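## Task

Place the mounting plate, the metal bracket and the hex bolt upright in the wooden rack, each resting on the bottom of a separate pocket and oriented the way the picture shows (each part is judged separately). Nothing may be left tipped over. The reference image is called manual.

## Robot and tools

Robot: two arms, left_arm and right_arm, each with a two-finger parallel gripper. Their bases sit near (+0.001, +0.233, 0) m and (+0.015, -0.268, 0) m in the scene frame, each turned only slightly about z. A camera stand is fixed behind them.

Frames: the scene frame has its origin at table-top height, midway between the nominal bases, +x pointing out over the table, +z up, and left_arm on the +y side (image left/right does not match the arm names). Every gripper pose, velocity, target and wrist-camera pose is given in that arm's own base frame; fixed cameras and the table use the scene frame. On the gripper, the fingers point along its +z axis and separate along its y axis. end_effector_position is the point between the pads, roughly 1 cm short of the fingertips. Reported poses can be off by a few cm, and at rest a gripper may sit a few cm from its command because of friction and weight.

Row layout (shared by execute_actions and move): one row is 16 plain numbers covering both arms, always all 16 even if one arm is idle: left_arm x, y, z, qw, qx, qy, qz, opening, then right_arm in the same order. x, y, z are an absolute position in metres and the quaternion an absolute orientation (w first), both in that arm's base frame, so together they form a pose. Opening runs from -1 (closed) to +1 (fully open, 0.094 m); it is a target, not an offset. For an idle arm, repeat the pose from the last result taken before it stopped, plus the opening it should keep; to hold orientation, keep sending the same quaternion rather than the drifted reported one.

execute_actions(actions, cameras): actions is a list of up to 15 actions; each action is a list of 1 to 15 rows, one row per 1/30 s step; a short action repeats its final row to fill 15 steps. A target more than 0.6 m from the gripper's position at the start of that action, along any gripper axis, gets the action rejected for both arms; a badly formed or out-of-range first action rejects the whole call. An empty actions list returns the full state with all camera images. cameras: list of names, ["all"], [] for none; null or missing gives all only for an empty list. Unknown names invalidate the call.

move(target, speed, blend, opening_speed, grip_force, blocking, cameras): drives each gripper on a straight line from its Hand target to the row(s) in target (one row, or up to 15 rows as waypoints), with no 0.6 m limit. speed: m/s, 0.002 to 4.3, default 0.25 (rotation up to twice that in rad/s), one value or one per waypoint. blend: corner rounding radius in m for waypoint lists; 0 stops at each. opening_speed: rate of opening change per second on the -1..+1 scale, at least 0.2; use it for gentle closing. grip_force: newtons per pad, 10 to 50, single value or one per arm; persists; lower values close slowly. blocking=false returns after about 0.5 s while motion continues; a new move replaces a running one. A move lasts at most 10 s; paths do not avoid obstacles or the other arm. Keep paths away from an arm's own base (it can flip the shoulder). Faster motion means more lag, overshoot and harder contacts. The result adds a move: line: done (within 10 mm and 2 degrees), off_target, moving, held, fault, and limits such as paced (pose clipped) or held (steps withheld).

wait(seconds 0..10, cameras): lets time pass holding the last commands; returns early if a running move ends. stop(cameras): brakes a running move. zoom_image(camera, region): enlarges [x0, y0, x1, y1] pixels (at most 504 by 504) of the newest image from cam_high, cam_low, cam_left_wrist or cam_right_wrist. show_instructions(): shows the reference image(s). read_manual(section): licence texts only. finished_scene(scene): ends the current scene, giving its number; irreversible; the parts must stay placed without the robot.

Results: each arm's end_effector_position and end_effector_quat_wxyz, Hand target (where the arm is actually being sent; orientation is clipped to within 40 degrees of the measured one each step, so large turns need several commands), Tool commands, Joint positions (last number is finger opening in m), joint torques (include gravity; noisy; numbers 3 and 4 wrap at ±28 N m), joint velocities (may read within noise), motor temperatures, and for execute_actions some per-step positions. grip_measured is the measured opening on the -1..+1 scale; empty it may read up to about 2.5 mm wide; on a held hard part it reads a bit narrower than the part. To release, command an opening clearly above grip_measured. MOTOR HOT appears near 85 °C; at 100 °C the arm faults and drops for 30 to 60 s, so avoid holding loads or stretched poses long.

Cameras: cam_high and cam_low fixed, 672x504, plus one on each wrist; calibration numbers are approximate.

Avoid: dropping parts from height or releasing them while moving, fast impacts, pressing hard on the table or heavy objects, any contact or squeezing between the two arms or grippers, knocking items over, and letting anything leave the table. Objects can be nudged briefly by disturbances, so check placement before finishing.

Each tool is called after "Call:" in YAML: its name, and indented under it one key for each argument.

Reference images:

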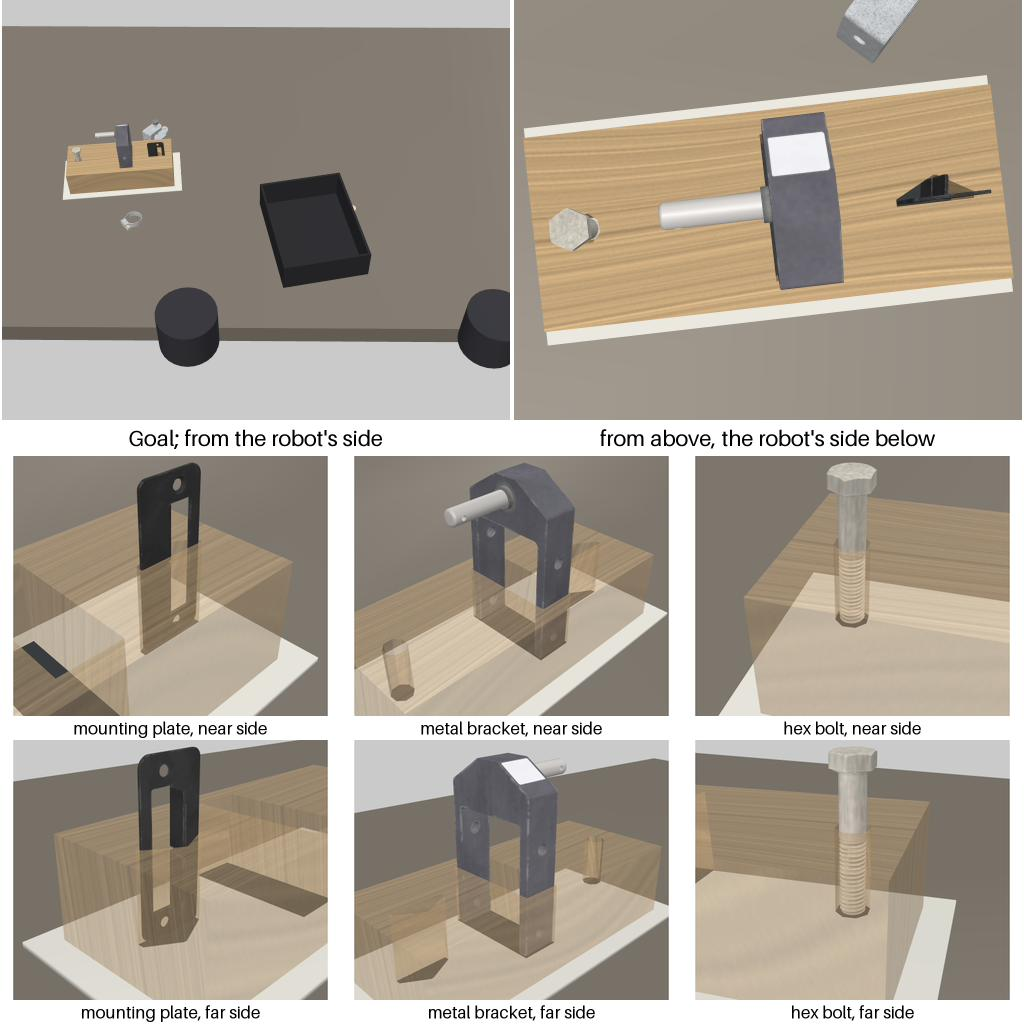

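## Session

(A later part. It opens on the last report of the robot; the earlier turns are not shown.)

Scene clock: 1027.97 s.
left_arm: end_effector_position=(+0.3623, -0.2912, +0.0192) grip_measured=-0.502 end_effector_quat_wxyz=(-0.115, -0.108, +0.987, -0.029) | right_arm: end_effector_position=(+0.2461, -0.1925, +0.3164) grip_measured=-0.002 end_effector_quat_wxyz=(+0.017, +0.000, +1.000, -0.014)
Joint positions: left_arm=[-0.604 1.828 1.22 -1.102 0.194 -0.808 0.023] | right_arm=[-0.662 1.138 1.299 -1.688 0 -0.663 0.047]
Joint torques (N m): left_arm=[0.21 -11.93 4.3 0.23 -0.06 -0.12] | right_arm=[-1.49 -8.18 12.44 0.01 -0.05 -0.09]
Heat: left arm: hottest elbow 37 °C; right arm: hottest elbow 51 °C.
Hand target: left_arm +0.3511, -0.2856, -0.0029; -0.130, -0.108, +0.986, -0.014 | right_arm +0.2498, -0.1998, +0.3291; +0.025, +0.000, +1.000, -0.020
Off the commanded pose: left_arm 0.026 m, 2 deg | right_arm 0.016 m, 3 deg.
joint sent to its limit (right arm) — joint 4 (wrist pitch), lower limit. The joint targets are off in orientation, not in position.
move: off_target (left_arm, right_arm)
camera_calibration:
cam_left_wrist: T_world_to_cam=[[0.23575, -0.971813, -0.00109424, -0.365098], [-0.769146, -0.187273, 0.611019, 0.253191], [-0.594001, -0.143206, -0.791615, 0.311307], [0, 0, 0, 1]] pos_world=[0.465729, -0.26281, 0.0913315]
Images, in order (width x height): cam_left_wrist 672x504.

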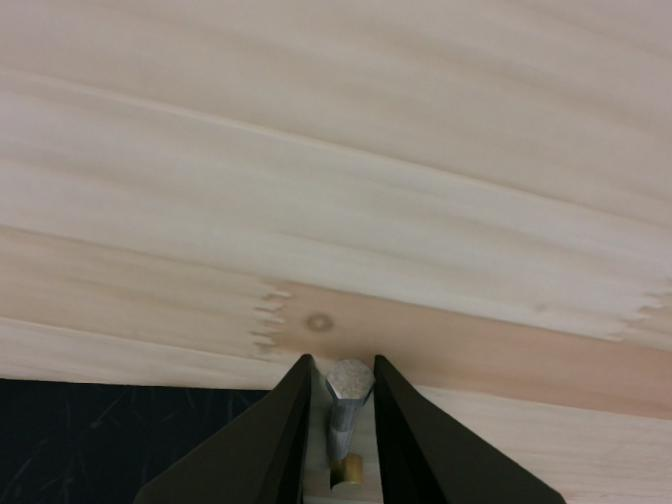

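Call:
move:
  target:
    - [0.356,-0.286,0.014,-0.1297,-0.108,0.9855,-0.0142,-0.5,0.25,-0.2,0.33,0,0,1,0,0]
    - [0.349,-0.286,0.014,-0.1297,-0.108,0.9855,-0.0142,-0.5,0.25,-0.2,0.33,0,0,1,0,0]
    - [0.349,-0.286,0.006,-0.1297,-0.108,0.9855,-0.0142,-0.5,0.25,-0.2,0.33,0,0,1,0,0]
  speed: 0.05
  cameras: ["cam_left_wrist"]

Call:
zoom_image:
  camera: "cam_left_wrist"
  region: [230, 250, 480, 500]

Scene clock: 1041.93 s.
left_arm: end_effector_position=(+0.3594, -0.2892, +0.0199) grip_measured=-0.502 end_effector_quat_wxyz=(-0.119, -0.108, +0.987, -0.026) | right_arm: end_effector_position=(+0.2461, -0.1925, +0.3164) grip_measured=-0.002 end_effector_quat_wxyz=(+0.017, +0.000, +1.000, -0.014)
Joint positions: left_arm=[-0.604 1.825 1.217 -1.112 0.194 -0.808 0.023] | right_arm=[-0.662 1.138 1.299 -1.688 0 -0.663 0.047]
Joint torques (N m): left_arm=[-0.03 -13.39 4.57 -0.05 -0.04 -0.13] | right_arm=[-1.49 -8.18 12.42 0.01 -0.05 -0.09]
Heat: left arm: hottest elbow 36 °C; right arm: hottest elbow 51 °C.
Hand target: left_arm +0.3489, -0.2858, +0.0065; -0.130, -0.108, +0.986, -0.014 | right_arm +0.2498, -0.1998, +0.3291; +0.025, +0.000, +1.000, -0.020
Off the commanded pose: left_arm 0.018 m, 2 deg | right_arm 0.016 m, 3 deg.
joint sent to its limit (right arm) — joint 4 (wrist pitch), lower limit. The joint targets are off in orientation, not in position.
move: off_target (left_arm, right_arm)
camera_calibration:
cam_left_wrist: T_world_to_cam=[[0.235727, -0.97178, -0.00877972, -0.362291], [-0.763937, -0.190879, 0.616414, 0.24788], [-0.600694, -0.138598, -0.787373, 0.314095], [0, 0, 0, 1]] pos_world=[0.463441, -0.261219, 0.0913327]
Images, in order (width x height): cam_left_wrist 672x504.

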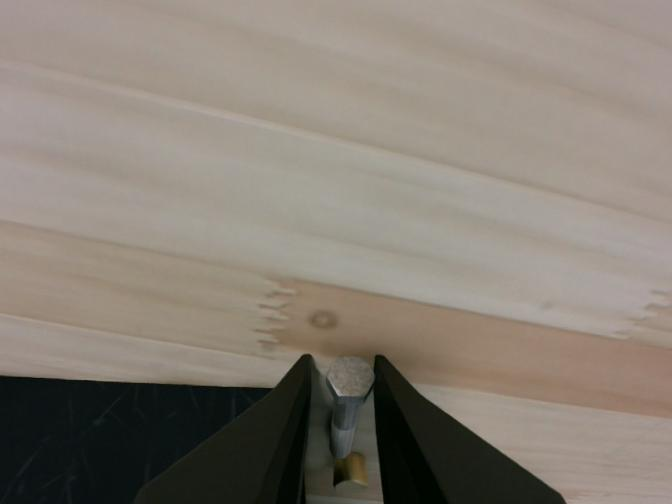

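Scaled by 2.016 from the camera's 672x504 image, which has a finer 960x720 frame.

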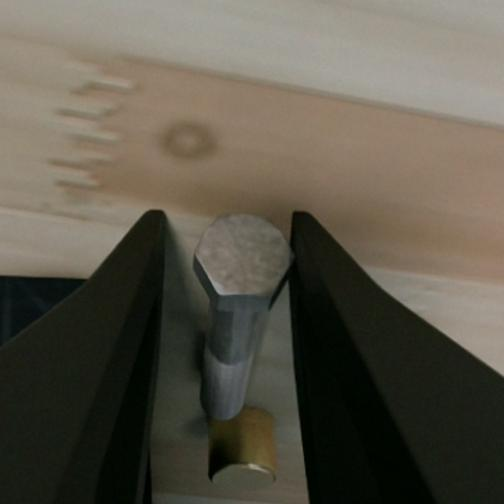

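Call:
move:
  target:
    - [0.349,-0.286,0.006,-0.1297,-0.108,0.9855,-0.0142,-0.95,0.25,-0.2,0.33,0,0,1,0,0]
  opening_speed: 0.3
  cameras: ["cam_left_wrist"]

Call:
zoom_image:
  camera: "cam_left_wrist"
  region: [230, 250, 480, 500]

Scene clock: 1050.63 s.
left_arm: end_effector_position=(+0.3594, -0.2893, +0.0199) grip_measured=-0.675 end_effector_quat_wxyz=(-0.119, -0.108, +0.987, -0.026) | right_arm: end_effector_position=(+0.2461, -0.1925, +0.3164) grip_measured=-0.002 end_effector_quat_wxyz=(+0.017, +0.000, +1.000, -0.014)
Joint positions: left_arm=[-0.604 1.825 1.217 -1.111 0.194 -0.808 0.015] | right_arm=[-0.662 1.138 1.299 -1.688 0 -0.663 0.047]
Joint torques (N m): left_arm=[-0.5 -13.1 4.6 0.09 -0.08 -0.15] | right_arm=[-1.55 -8.18 12.42 0.01 -0.05 -0.09]
Heat: left arm: hottest elbow 36 °C; right arm: hottest elbow 51 °C.
Hand target: left_arm +0.3489, -0.2858, +0.0065; -0.130, -0.108, +0.986, -0.014 | right_arm +0.2498, -0.1998, +0.3291; +0.025, +0.000, +1.000, -0.020
Off the commanded pose: left_arm 0.018 m, 2 deg | right_arm 0.016 m, 3 deg.
joint sent to its limit (right arm) — joint 4 (wrist pitch), lower limit. The joint targets are off in orientation, not in position.
move: off_target (left_arm, right_arm)
camera_calibration:
cam_left_wrist: T_world_to_cam=[[0.235756, -0.971775, -0.00850038, -0.362449], [-0.764115, -0.190767, 0.616227, 0.248066], [-0.600456, -0.138784, -0.787523, 0.313995], [0, 0, 0, 1]] pos_world=[0.463541, -0.261319, 0.0913326]
Images, in order (width x height): cam_left_wrist 672x504.

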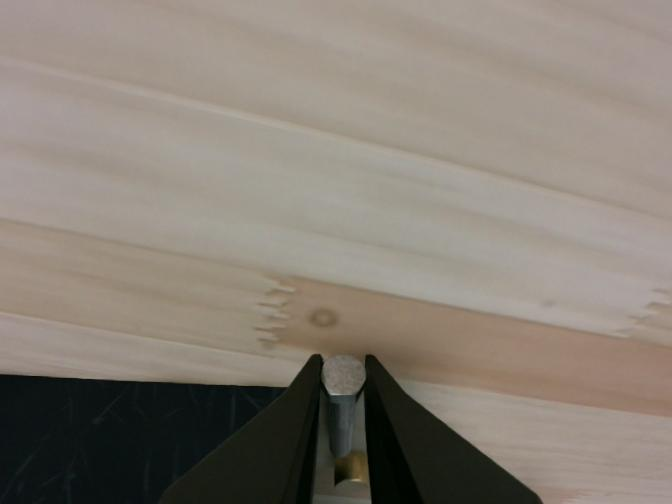

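Scaled by 2.016 from the camera's 672x504 image, which has a finer 960x720 frame.

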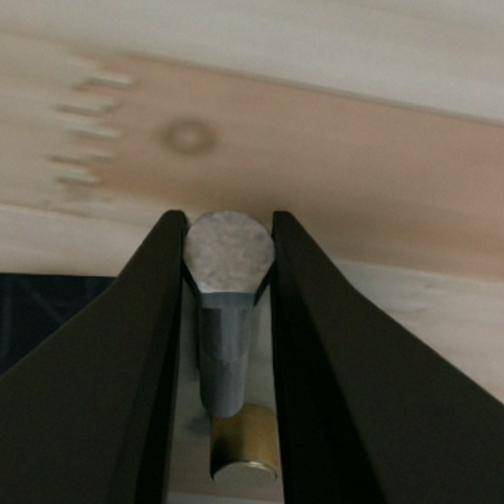

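Call:
move:
  target:
    - [0.362,-0.288,0.03,-0.1297,-0.108,0.9855,-0.0142,-1,0.25,-0.2,0.33,0,0,1,0,0]
    - [0.375,-0.288,0.16,-0.1297,-0.108,0.9855,-0.0142,-1,0.25,-0.2,0.33,0,0,1,0,0]
  speed: 0.12
  cameras: ["cam_left_wrist","cam_low"]

Call:
zoom_image:
  camera: "cam_left_wrist"
  region: [230, 250, 480, 500]

Call:
zoom_image:
  camera: "cam_low"
  region: [300, 160, 420, 240]

Scene clock: 1067.03 s.
left_arm: end_effector_position=(+0.3627, -0.2853, +0.1449) grip_measured=-0.675 end_effector_quat_wxyz=(-0.143, -0.111, +0.984, -0.002) | right_arm: end_effector_position=(+0.2461, -0.1925, +0.3164) grip_measured=-0.002 end_effector_quat_wxyz=(+0.017, +0.000, +1.000, -0.014)
Joint positions: left_arm=[-0.595 1.726 1.433 -1.496 0.188 -0.799 0.015] | right_arm=[-0.662 1.138 1.299 -1.688 0 -0.663 0.047]
Joint torques (N m): left_arm=[1.38 -14.92 10.14 -0.91 0.02 0] | right_arm=[-1.49 -8.18 12.42 0.01 -0.05 -0.08]
Heat: left arm: hottest elbow 36 °C; right arm: hottest elbow 51 °C.
Hand target: left_arm +0.3746, -0.2877, +0.1601; -0.129, -0.108, +0.986, -0.014 | right_arm +0.2498, -0.1998, +0.3291; +0.025, +0.000, +1.000, -0.020
Off the commanded pose: left_arm 0.020 m, 2 deg | right_arm 0.016 m, 3 deg.
joint sent to its limit (right arm) — joint 4 (wrist pitch), lower limit. The joint targets are off in orientation, not in position.
move: off_target (left_arm, right_arm)
camera_calibration:
cam_left_wrist: T_world_to_cam=[[0.233067, -0.970499, -0.0617363, -0.349161], [-0.730824, -0.216683, 0.647259, 0.150283], [-0.641542, -0.105736, -0.759766, 0.435214], [0, 0, 0, 1]] pos_world=[0.470416, -0.260278, 0.211833]
Images, in order (width x height): cam_low 672x504, cam_left_wrist 672x504.

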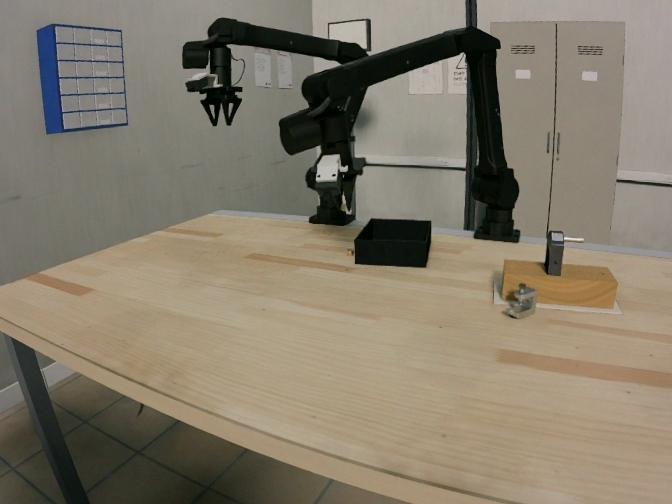

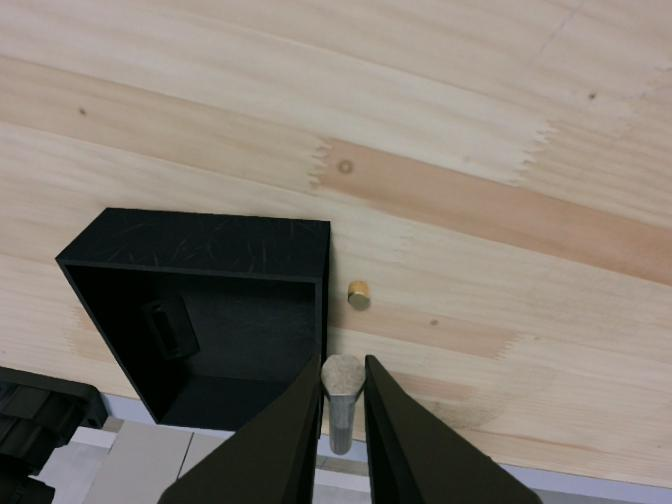

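Scaled by 2.016 from the camera's 672x504 image, which has a finer 960x720 frame.

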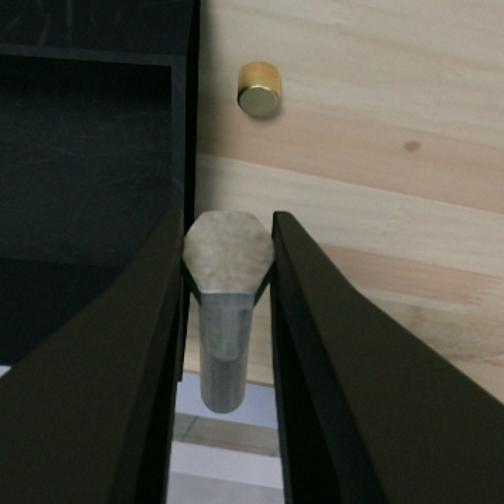

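Scaled by 4.200 from the camera's 672x504 image, which has a finer 960x720 frame.

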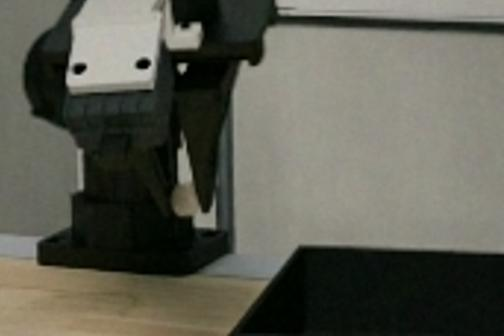

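Call:
move:
  target:
    - [0.36,-0.1,0.25,0.3007,-0.108,0.9465,0.0344,-1,0.25,-0.2,0.33,0,0,1,0,0]
    - [0.30,0.10,0.25,0.5807,-0.1740,0.7849,0.1287,-1,0.25,-0.2,0.33,0,0,1,0,0]
    - [0.345,0.22,0.185,0.5807,-0.1740,0.7849,0.1287,-1,0.25,-0.2,0.33,0,0,1,0,0]
  speed: 0.25
  blend: 0.04

Call:
move:
  target:
    - [0.385,0.239,0.16,0.5807,-0.1740,0.7849,0.1287,-1,0.36,0.1,0.34,0,0,1,0,0]
    - [0.385,0.239,0.16,0.5807,-0.1740,0.7849,0.1287,-1,0.38,0.47,0.34,0,0,1,0,0]
  cameras: ["all"]

Call:
zoom_image:
  camera: "cam_right_wrist"
  region: [110, 130, 260, 260]

Call:
zoom_image:
  camera: "cam_low"
  region: [510, 190, 650, 310]

Call:
zoom_image:
  camera: "cam_high"
  region: [400, 195, 480, 275]

Scene clock: 1099.37 s.
left_arm: end_effector_position=(+0.3372, +0.2098, +0.1696) grip_measured=-0.675 end_effector_quat_wxyz=(+0.569, -0.180, +0.794, +0.117) | right_arm: end_effector_position=(+0.2461, -0.1925, +0.3164) grip_measured=-0.002 end_effector_quat_wxyz=(+0.017, +0.000, +1.000, -0.014)
Joint positions: left_arm=[0.649 0.955 0.316 0.3 0.21 0.054 0.015] | right_arm=[-0.662 1.138 1.299 -1.688 0 -0.663 0.047]
Joint torques (N m): left_arm=[0.67 -2.43 9.83 1.99 0.16 0.02] | right_arm=[-1.49 -8.18 12.44 0.01 -0.05 -0.09]
Heat: left arm: hottest elbow 38 °C; right arm: hottest elbow 52 °C.
Hand target: left_arm +0.3443, +0.2195, +0.1853; +0.581, -0.174, +0.785, +0.129 | right_arm +0.2498, -0.1998, +0.3291; +0.025, +0.000, +1.000, -0.020
Off the commanded pose: left_arm 0.020 m, 2 deg | right_arm 0.016 m, 3 deg.
joint sent to its limit (right arm) — joint 4 (wrist pitch), lower limit. The joint targets are off in orientation, not in position.
move: off_target (left_arm, right_arm)

Scene clock: 1103.77 s.
left_arm: end_effector_position=(+0.3691, +0.2323, +0.1433) grip_measured=-0.675 end_effector_quat_wxyz=(+0.565, -0.183, +0.795, +0.123) | right_arm: end_effector_position=(+0.3754, +0.4601, +0.3403) grip_measured=-0.002 end_effector_quat_wxyz=(+0.054, -0.004, +0.997, +0.062)
Joint positions: left_arm=[0.636 1.195 0.366 0.486 0.183 0.054 0.015] | right_arm=[0.889 1.836 2.119 -1.69 0.005 0.88 0.047]
Joint torques (N m): left_arm=[-0.5 -3.9 9.62 2.18 -0.01 -0.07] | right_arm=[-0.32 -18.61 12.36 0.27 0.02 0.06]
Heat: left arm: hottest elbow 39 °C; right arm: hottest elbow 52 °C.
Hand target: left_arm +0.3840, +0.2383, +0.1603; +0.581, -0.174, +0.785, +0.129 | right_arm +0.3796, +0.4694, +0.3391; +0.053, -0.001, +0.997, +0.064
Off the commanded pose: left_arm 0.024 m, 2 deg | right_arm 0.011 m, 9 deg.
joint sent to its limit (right arm) — joint 4 (wrist pitch), lower limit. The joint targets are off in orientation, not in position.
move: off_target (left_arm, right_arm)
camera_calibration:
cam_left_wrist: T_world_to_cam=[[0.461594, -0.886774, 0.0237076, 0.0355221], [-0.602656, -0.333088, -0.725161, 0.444539], [0.650951, 0.320442, -0.688171, -0.0933759], [0, 0, 0, 1]] pos_world=[0.31229, 0.209493, 0.257262]
cam_right_wrist: T_world_to_cam=[[0.0483678, -0.992698, -0.110506, 0.477701], [-0.954356, -0.0785763, 0.288151, 0.339887], [-0.29473, 0.091525, -0.951187, 0.513572], [0, 0, 0, 1]] pos_world=[0.452633, 0.453916, 0.443354]

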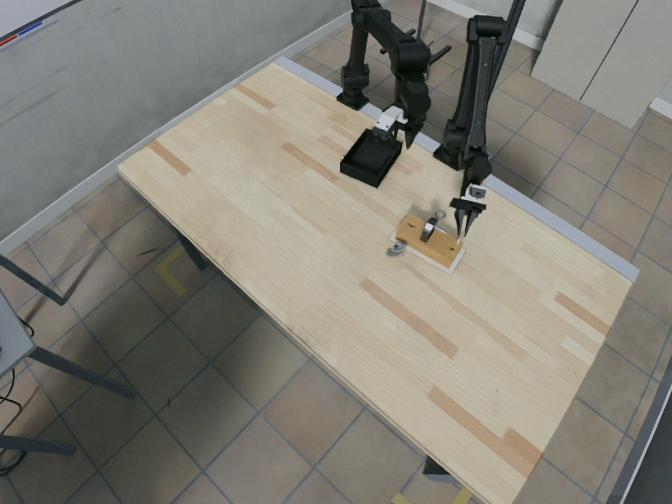

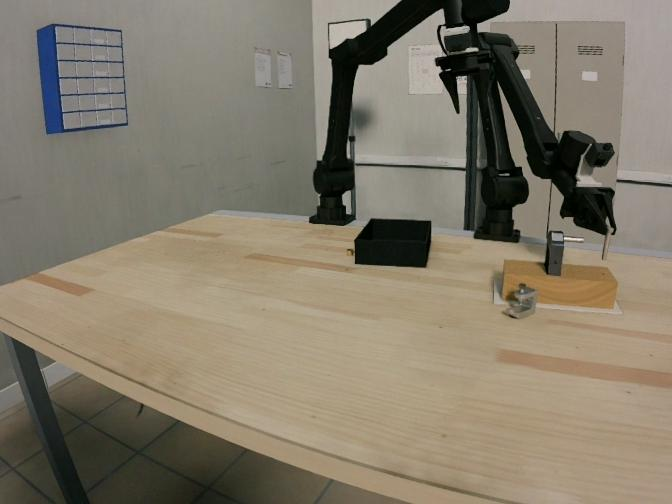

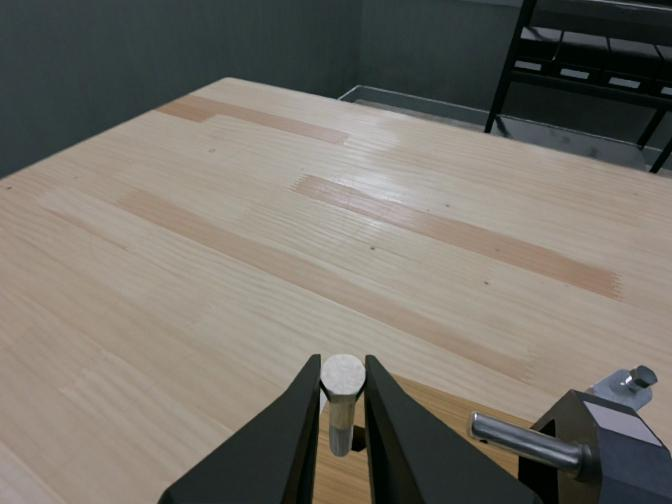

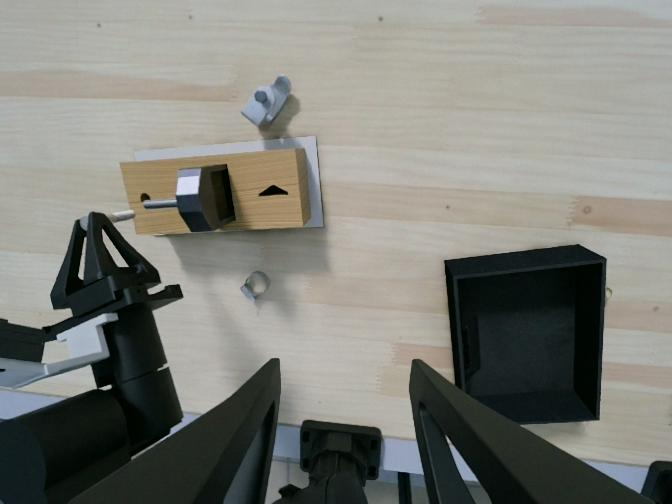

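Scaled by 3.360 from the camera's 672x504 image, which has a finer 960x720 frame.

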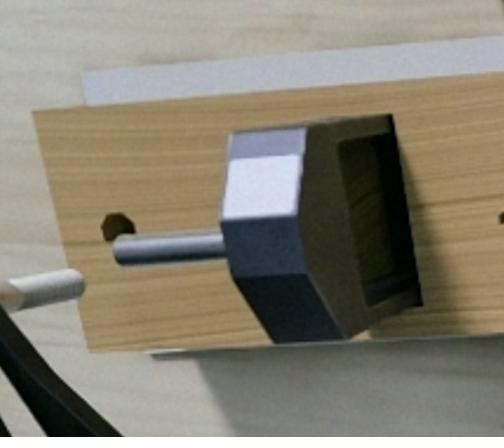

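Scaled by 3.600 from the camera's 672x504 image, which has a finer 960x720 frame.

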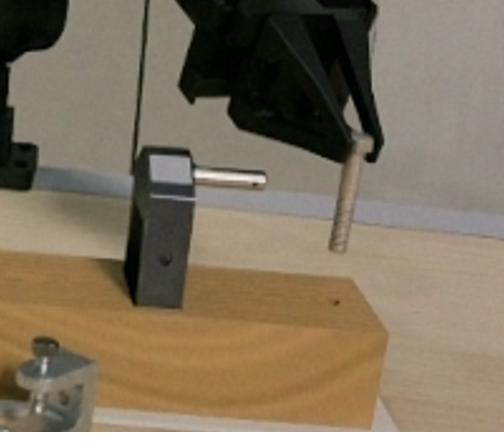

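Scaled by 6.300 from the camera's 672x504 image, which has a finer 960x720 frame.

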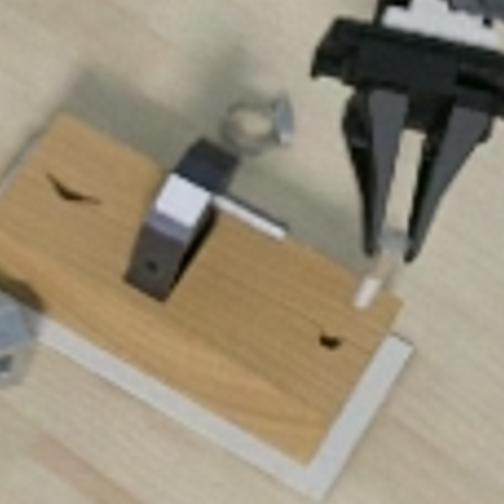

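Call:
move:
  target: [0.398,0.243,0.157,0.5807,-0.1740,0.7849,0.1287,-1,0.38,0.47,0.34,0,0,1,0,0]
  speed: 0.08
  cameras: ["all"]

Call:
zoom_image:
  camera: "cam_right_wrist"
  region: [110, 150, 210, 250]

Call:
zoom_image:
  camera: "cam_low"
  region: [560, 210, 640, 290]

Call:
zoom_image:
  camera: "cam_high"
  region: [420, 205, 480, 265]

Call:
zoom_image:
  camera: "cam_left_wrist"
  region: [270, 340, 430, 500]

Scene clock: 1168.17 s.
left_arm: end_effector_position=(+0.3819, +0.2366, +0.1413) grip_measured=-0.675 end_effector_quat_wxyz=(+0.565, -0.181, +0.795, +0.125) | right_arm: end_effector_position=(+0.3754, +0.4601, +0.3403) grip_measured=-0.002 end_effector_quat_wxyz=(+0.054, -0.004, +0.997, +0.062)
Joint positions: left_arm=[0.621 1.245 0.394 0.51 0.17 0.054 0.015] | right_arm=[0.889 1.836 2.119 -1.69 0.005 0.881 0.047]
Joint torques (N m): left_arm=[-0.67 -4.78 9.26 1.98 -0.01 -0.12] | right_arm=[-0.32 -18.67 12.36 0.27 0.02 0.09]
Motor temperatures (°C): left_arm=[28 27 41 26 24 24 26] | right_arm=[23 37 54 25 22 23 24]
Heat: left arm: hottest elbow 41 °C; right arm: hottest elbow 54 °C.
Hand target: left_arm +0.3970, +0.2423, +0.1572; +0.581, -0.174, +0.785, +0.129 | right_arm +0.3796, +0.4694, +0.3391; +0.053, +0.000, +0.997, +0.064
Off the commanded pose: left_arm 0.023 m, 2 deg | right_arm 0.011 m, 9 deg.
joint sent to its limit (right arm) — joint 4 (wrist pitch), lower limit. The joint targets are off in orientation, not in position.
move: off_target (left_arm, right_arm)
camera_calibration:
cam_left_wrist: T_world_to_cam=[[0.460269, -0.887578, 0.0188955, 0.0349093], [-0.604019, -0.328681, -0.726038, 0.451886], [0.650626, 0.322759, -0.687395, -0.104989], [0, 0, 0, 1]] pos_world=[0.325188, 0.213397, 0.255258]
cam_right_wrist: T_world_to_cam=[[0.0476181, -0.992723, -0.110603, 0.478084], [-0.954394, -0.07789, 0.28821, 0.339595], [-0.294728, 0.0918344, -0.951158, 0.513323], [0, 0, 0, 1]] pos_world=[0.452632, 0.453916, 0.443254]

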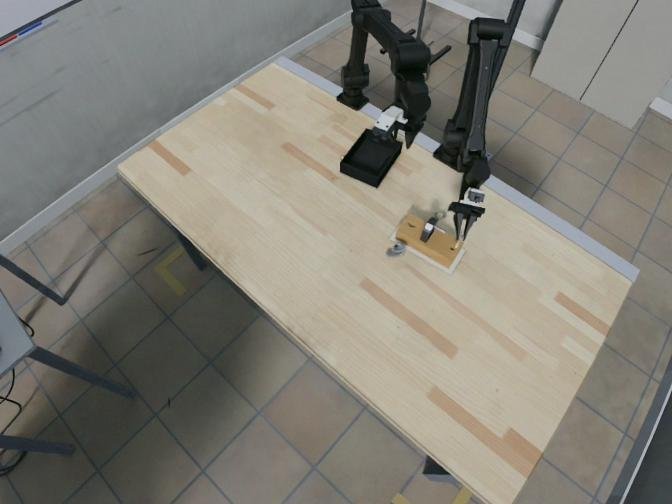

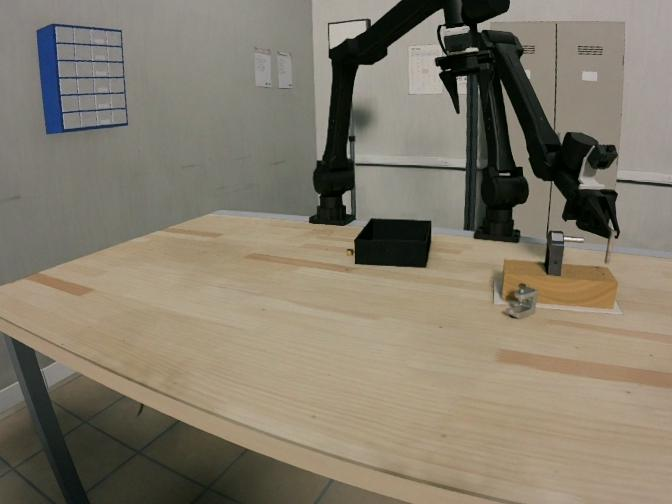

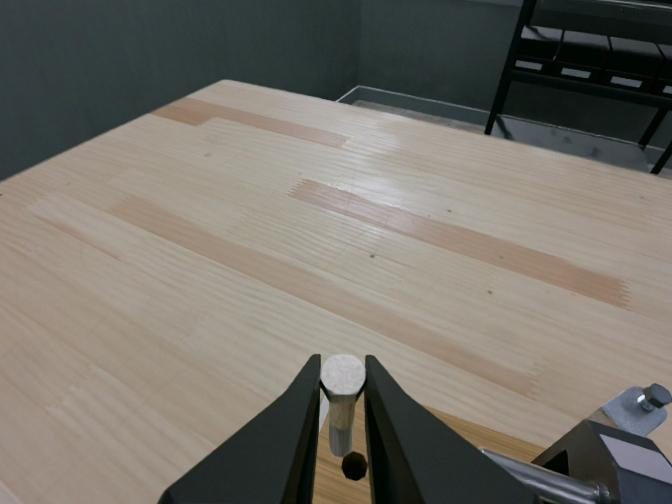

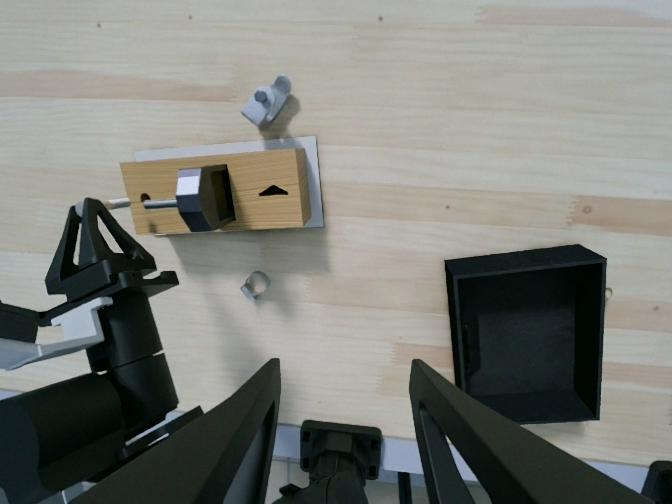

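Scaled by 5.040 from the camera's 672x504 image, which has a finer 960x720 frame.

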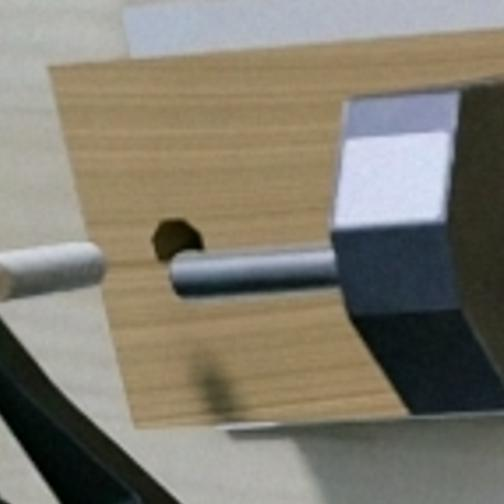

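Scaled by 6.300 from the camera's 672x504 image, which has a finer 960x720 frame.

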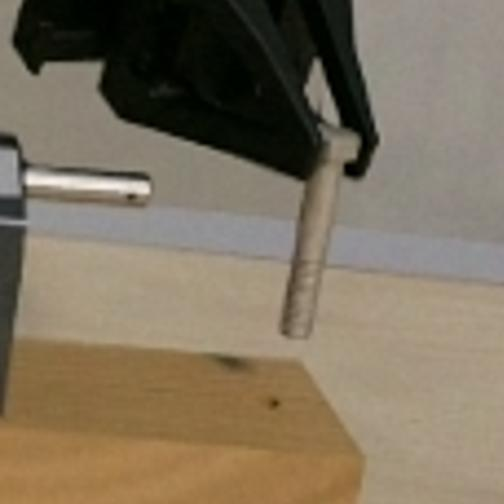

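Scaled by 8.400 from the camera's 672x504 image, which has a finer 960x720 frame.

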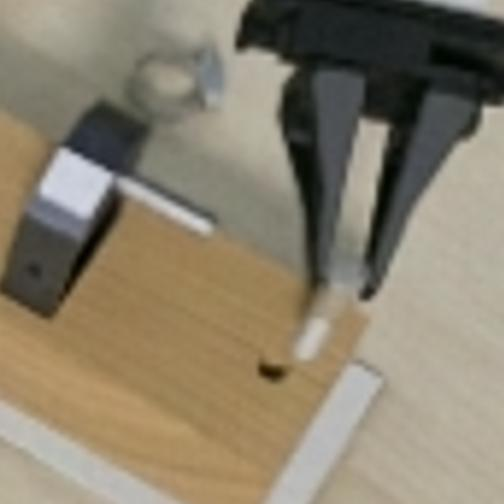

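Scaled by 3.150 from the camera's 672x504 image, which has a finer 960x720 frame.

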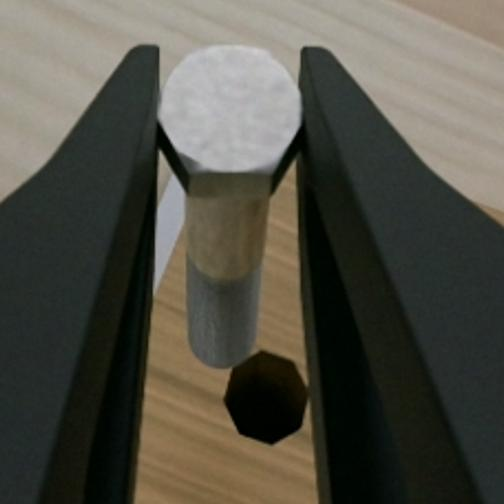

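Call:
move:
  target: [0.401,0.237,0.151,0.5807,-0.1740,0.7849,0.1287,-1,0.38,0.47,0.34,0,0,1,0,0]
  speed: 0.06
  cameras: ["cam_left_wrist","cam_low","cam_high"]

Call:
zoom_image:
  camera: "cam_low"
  region: [560, 210, 640, 290]

Call:
zoom_image:
  camera: "cam_high"
  region: [420, 205, 480, 265]

Call:
zoom_image:
  camera: "cam_left_wrist"
  region: [270, 340, 430, 500]

Scene clock: 1188.13 s.
left_arm: end_effector_position=(+0.3875, +0.2328, +0.1394) grip_measured=-0.675 end_effector_quat_wxyz=(+0.568, -0.177, +0.794, +0.128) | right_arm: end_effector_position=(+0.3754, +0.4601, +0.3403) grip_measured=-0.002 end_effector_quat_wxyz=(+0.054, -0.004, +0.997, +0.062)
Joint positions: left_arm=[0.599 1.265 0.394 0.538 0.149 0.054 0.015] | right_arm=[0.889 1.836 2.119 -1.69 0.005 0.881 0.047]
Joint torques (N m): left_arm=[-0.62 -4.66 8.65 2.14 0.01 -0.18] | right_arm=[-0.38 -18.67 12.37 0.27 0.02 0.08]
Motor temperatures (°C): left_arm=[28 27 41 26 24 24 26] | right_arm=[23 38 55 25 22 23 24]
Heat: left arm: hottest elbow 41 °C; right arm: hottest elbow 55 °C.
Hand target: left_arm +0.4003, +0.2366, +0.1511; +0.581, -0.174, +0.785, +0.129 | right_arm +0.3796, +0.4694, +0.3391; +0.053, +0.000, +0.997, +0.064
Off the commanded pose: left_arm 0.018 m, 2 deg | right_arm 0.011 m, 9 deg.
joint sent to its limit (right arm) — joint 4 (wrist pitch), lower limit. The joint targets are off in orientation, not in position.
move: off_target (left_arm, right_arm)
camera_calibration:
cam_left_wrist: T_world_to_cam=[[0.458159, -0.888806, 0.0107039, 0.0311558], [-0.602189, -0.319227, -0.731753, 0.450502], [0.653804, 0.328813, -0.681486, -0.112227], [0, 0, 0, 1]] pos_world=[0.330387, 0.208405, 0.252841]
Images, in order (width x height): cam_high 672x504, cam_low 672x504, cam_left_wrist 672x504.

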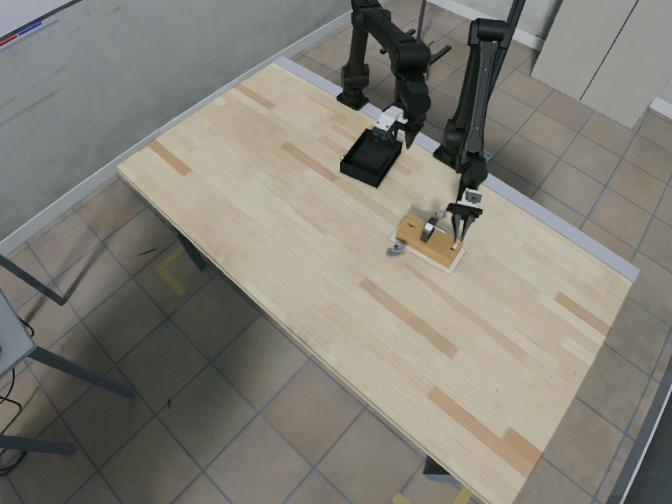

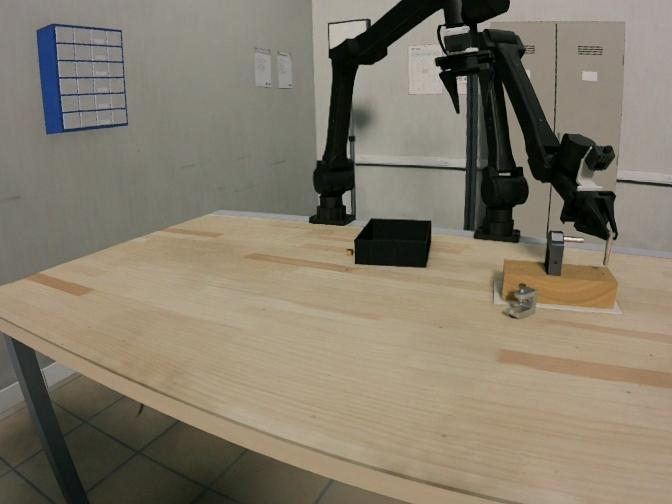

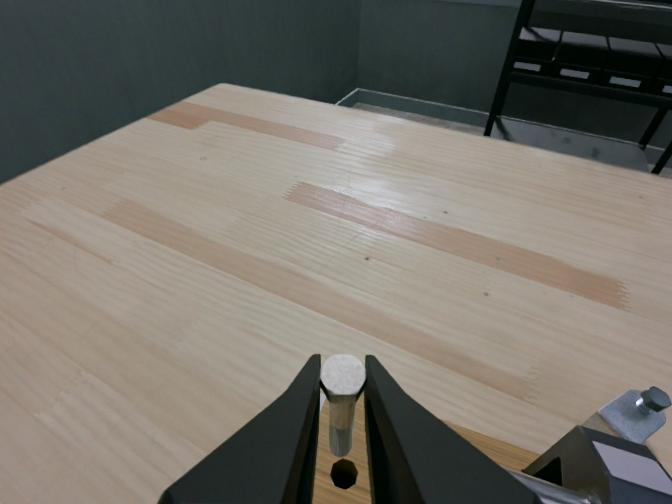

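Scaled by 6.300 from the camera's 672x504 image, which has a finer 960x720 frame.

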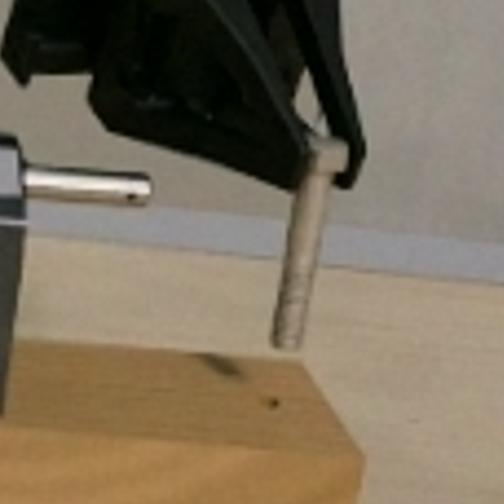

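Scaled by 8.400 from the camera's 672x504 image, which has a finer 960x720 frame.

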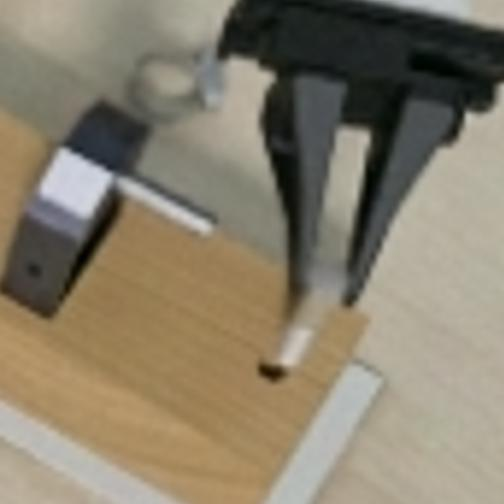

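Scaled by 3.150 from the camera's 672x504 image, which has a finer 960x720 frame.

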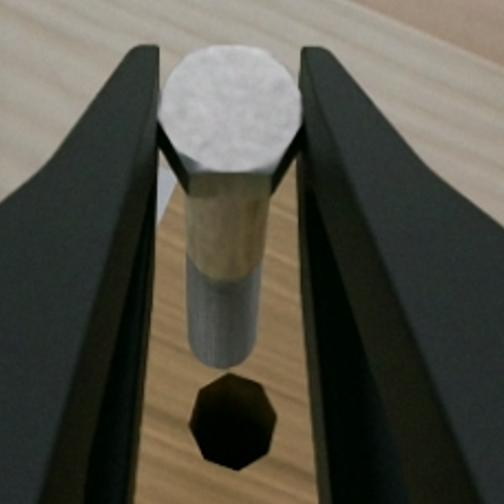

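Call:
move:
  target: [0.3975,0.2338,0.141,0.5807,-0.1740,0.7849,0.1287,-1,0.38,0.47,0.34,0,0,1,0,0]
  speed: 0.06
  cameras: ["cam_left_wrist","cam_low","cam_high"]

Call:
zoom_image:
  camera: "cam_low"
  region: [560, 210, 640, 290]

Call:
zoom_image:
  camera: "cam_high"
  region: [420, 205, 480, 265]

Call:
zoom_image:
  camera: "cam_left_wrist"
  region: [270, 340, 430, 500]

Scene clock: 1215.63 s.
left_arm: end_effector_position=(+0.3910, +0.2344, +0.1397) grip_measured=-0.675 end_effector_quat_wxyz=(+0.576, -0.175, +0.788, +0.132) | right_arm: end_effector_position=(+0.3754, +0.4601, +0.3403) grip_measured=-0.002 end_effector_quat_wxyz=(+0.054, -0.004, +0.997, +0.062)
Joint positions: left_arm=[0.597 1.289 0.394 0.584 0.146 0.054 0.015] | right_arm=[0.889 1.836 2.119 -1.69 0.005 0.881 0.047]
Joint torques (N m): left_arm=[-0.79 -5.25 6.95 2.19 -0.05 -0.16] | right_arm=[-0.38 -18.67 12.36 0.27 0.01 0.08]
Motor temperatures (°C): left_arm=[28 27 40 26 24 24 26] | right_arm=[23 39 55 25 22 23 24]
Heat: left arm: hottest elbow 40 °C; right arm: hottest elbow 55 °C.
Hand target: left_arm +0.3973, +0.2337, +0.1410; +0.581, -0.174, +0.785, +0.129 | right_arm +0.3796, +0.4694, +0.3391; +0.053, +0.000, +0.997, +0.064
Off the commanded pose: left_arm 0.007 m, 1 deg | right_arm 0.011 m, 9 deg.
joint sent to its limit (right arm) — joint 4 (wrist pitch), lower limit. The joint targets are off in orientation, not in position.
move: off_target (right_arm)
camera_calibration:
cam_left_wrist: T_world_to_cam=[[0.457859, -0.888994, 0.00742691, 0.0316233], [-0.589547, -0.309866, -0.745934, 0.448144], [0.665432, 0.337154, -0.665978, -0.123491], [0, 0, 0, 1]] pos_world=[0.331897, 0.208613, 0.251809]
Images, in order (width x height): cam_high 672x504, cam_low 672x504, cam_left_wrist 672x504.

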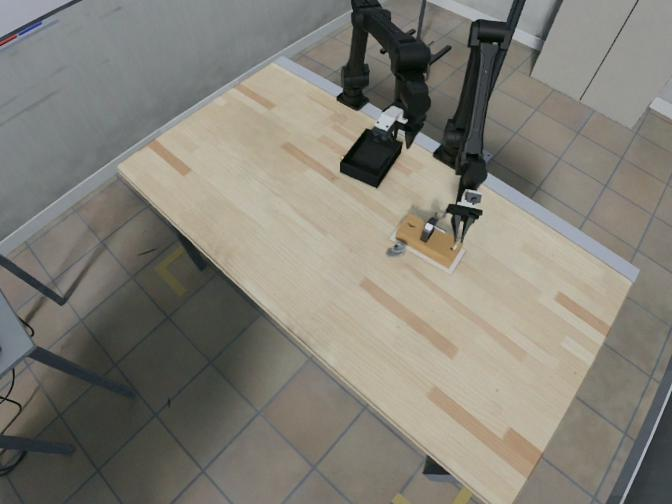

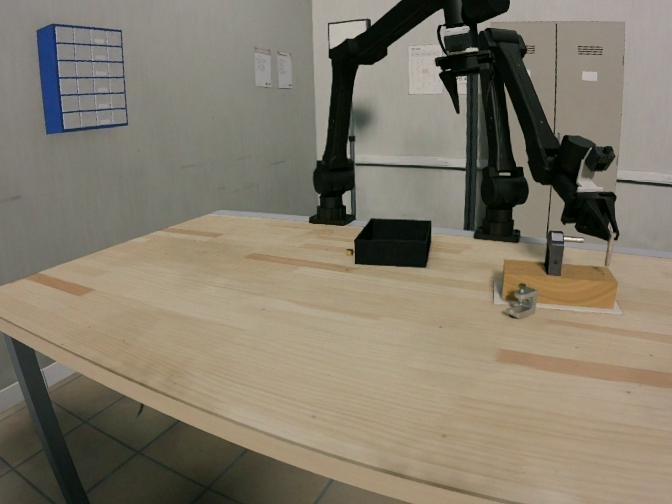

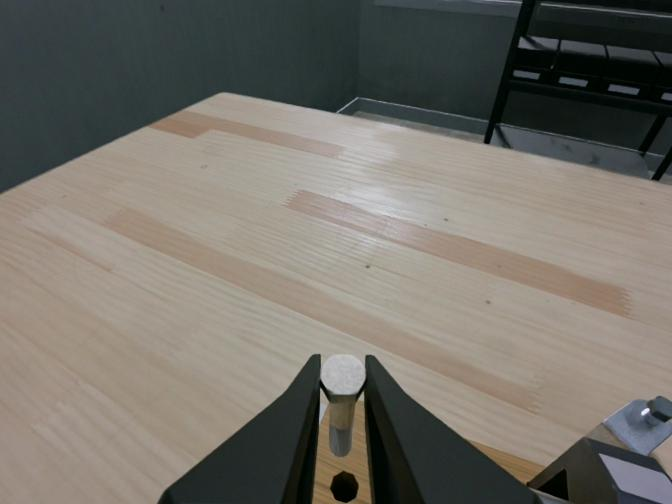

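Scaled by 6.300 from the camera's 672x504 image, which has a finer 960x720 frame.

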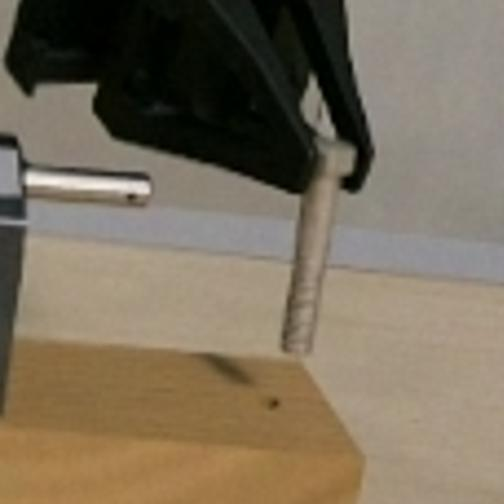

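Scaled by 8.400 from the camera's 672x504 image, which has a finer 960x720 frame.

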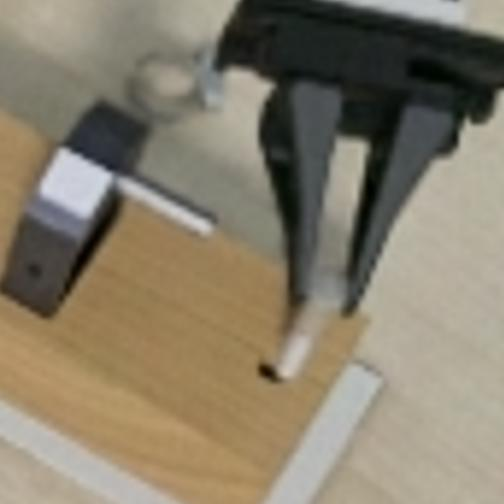

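Scaled by 3.150 from the camera's 672x504 image, which has a finer 960x720 frame.

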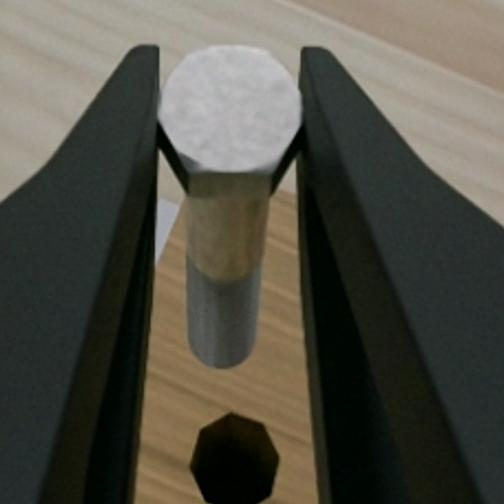

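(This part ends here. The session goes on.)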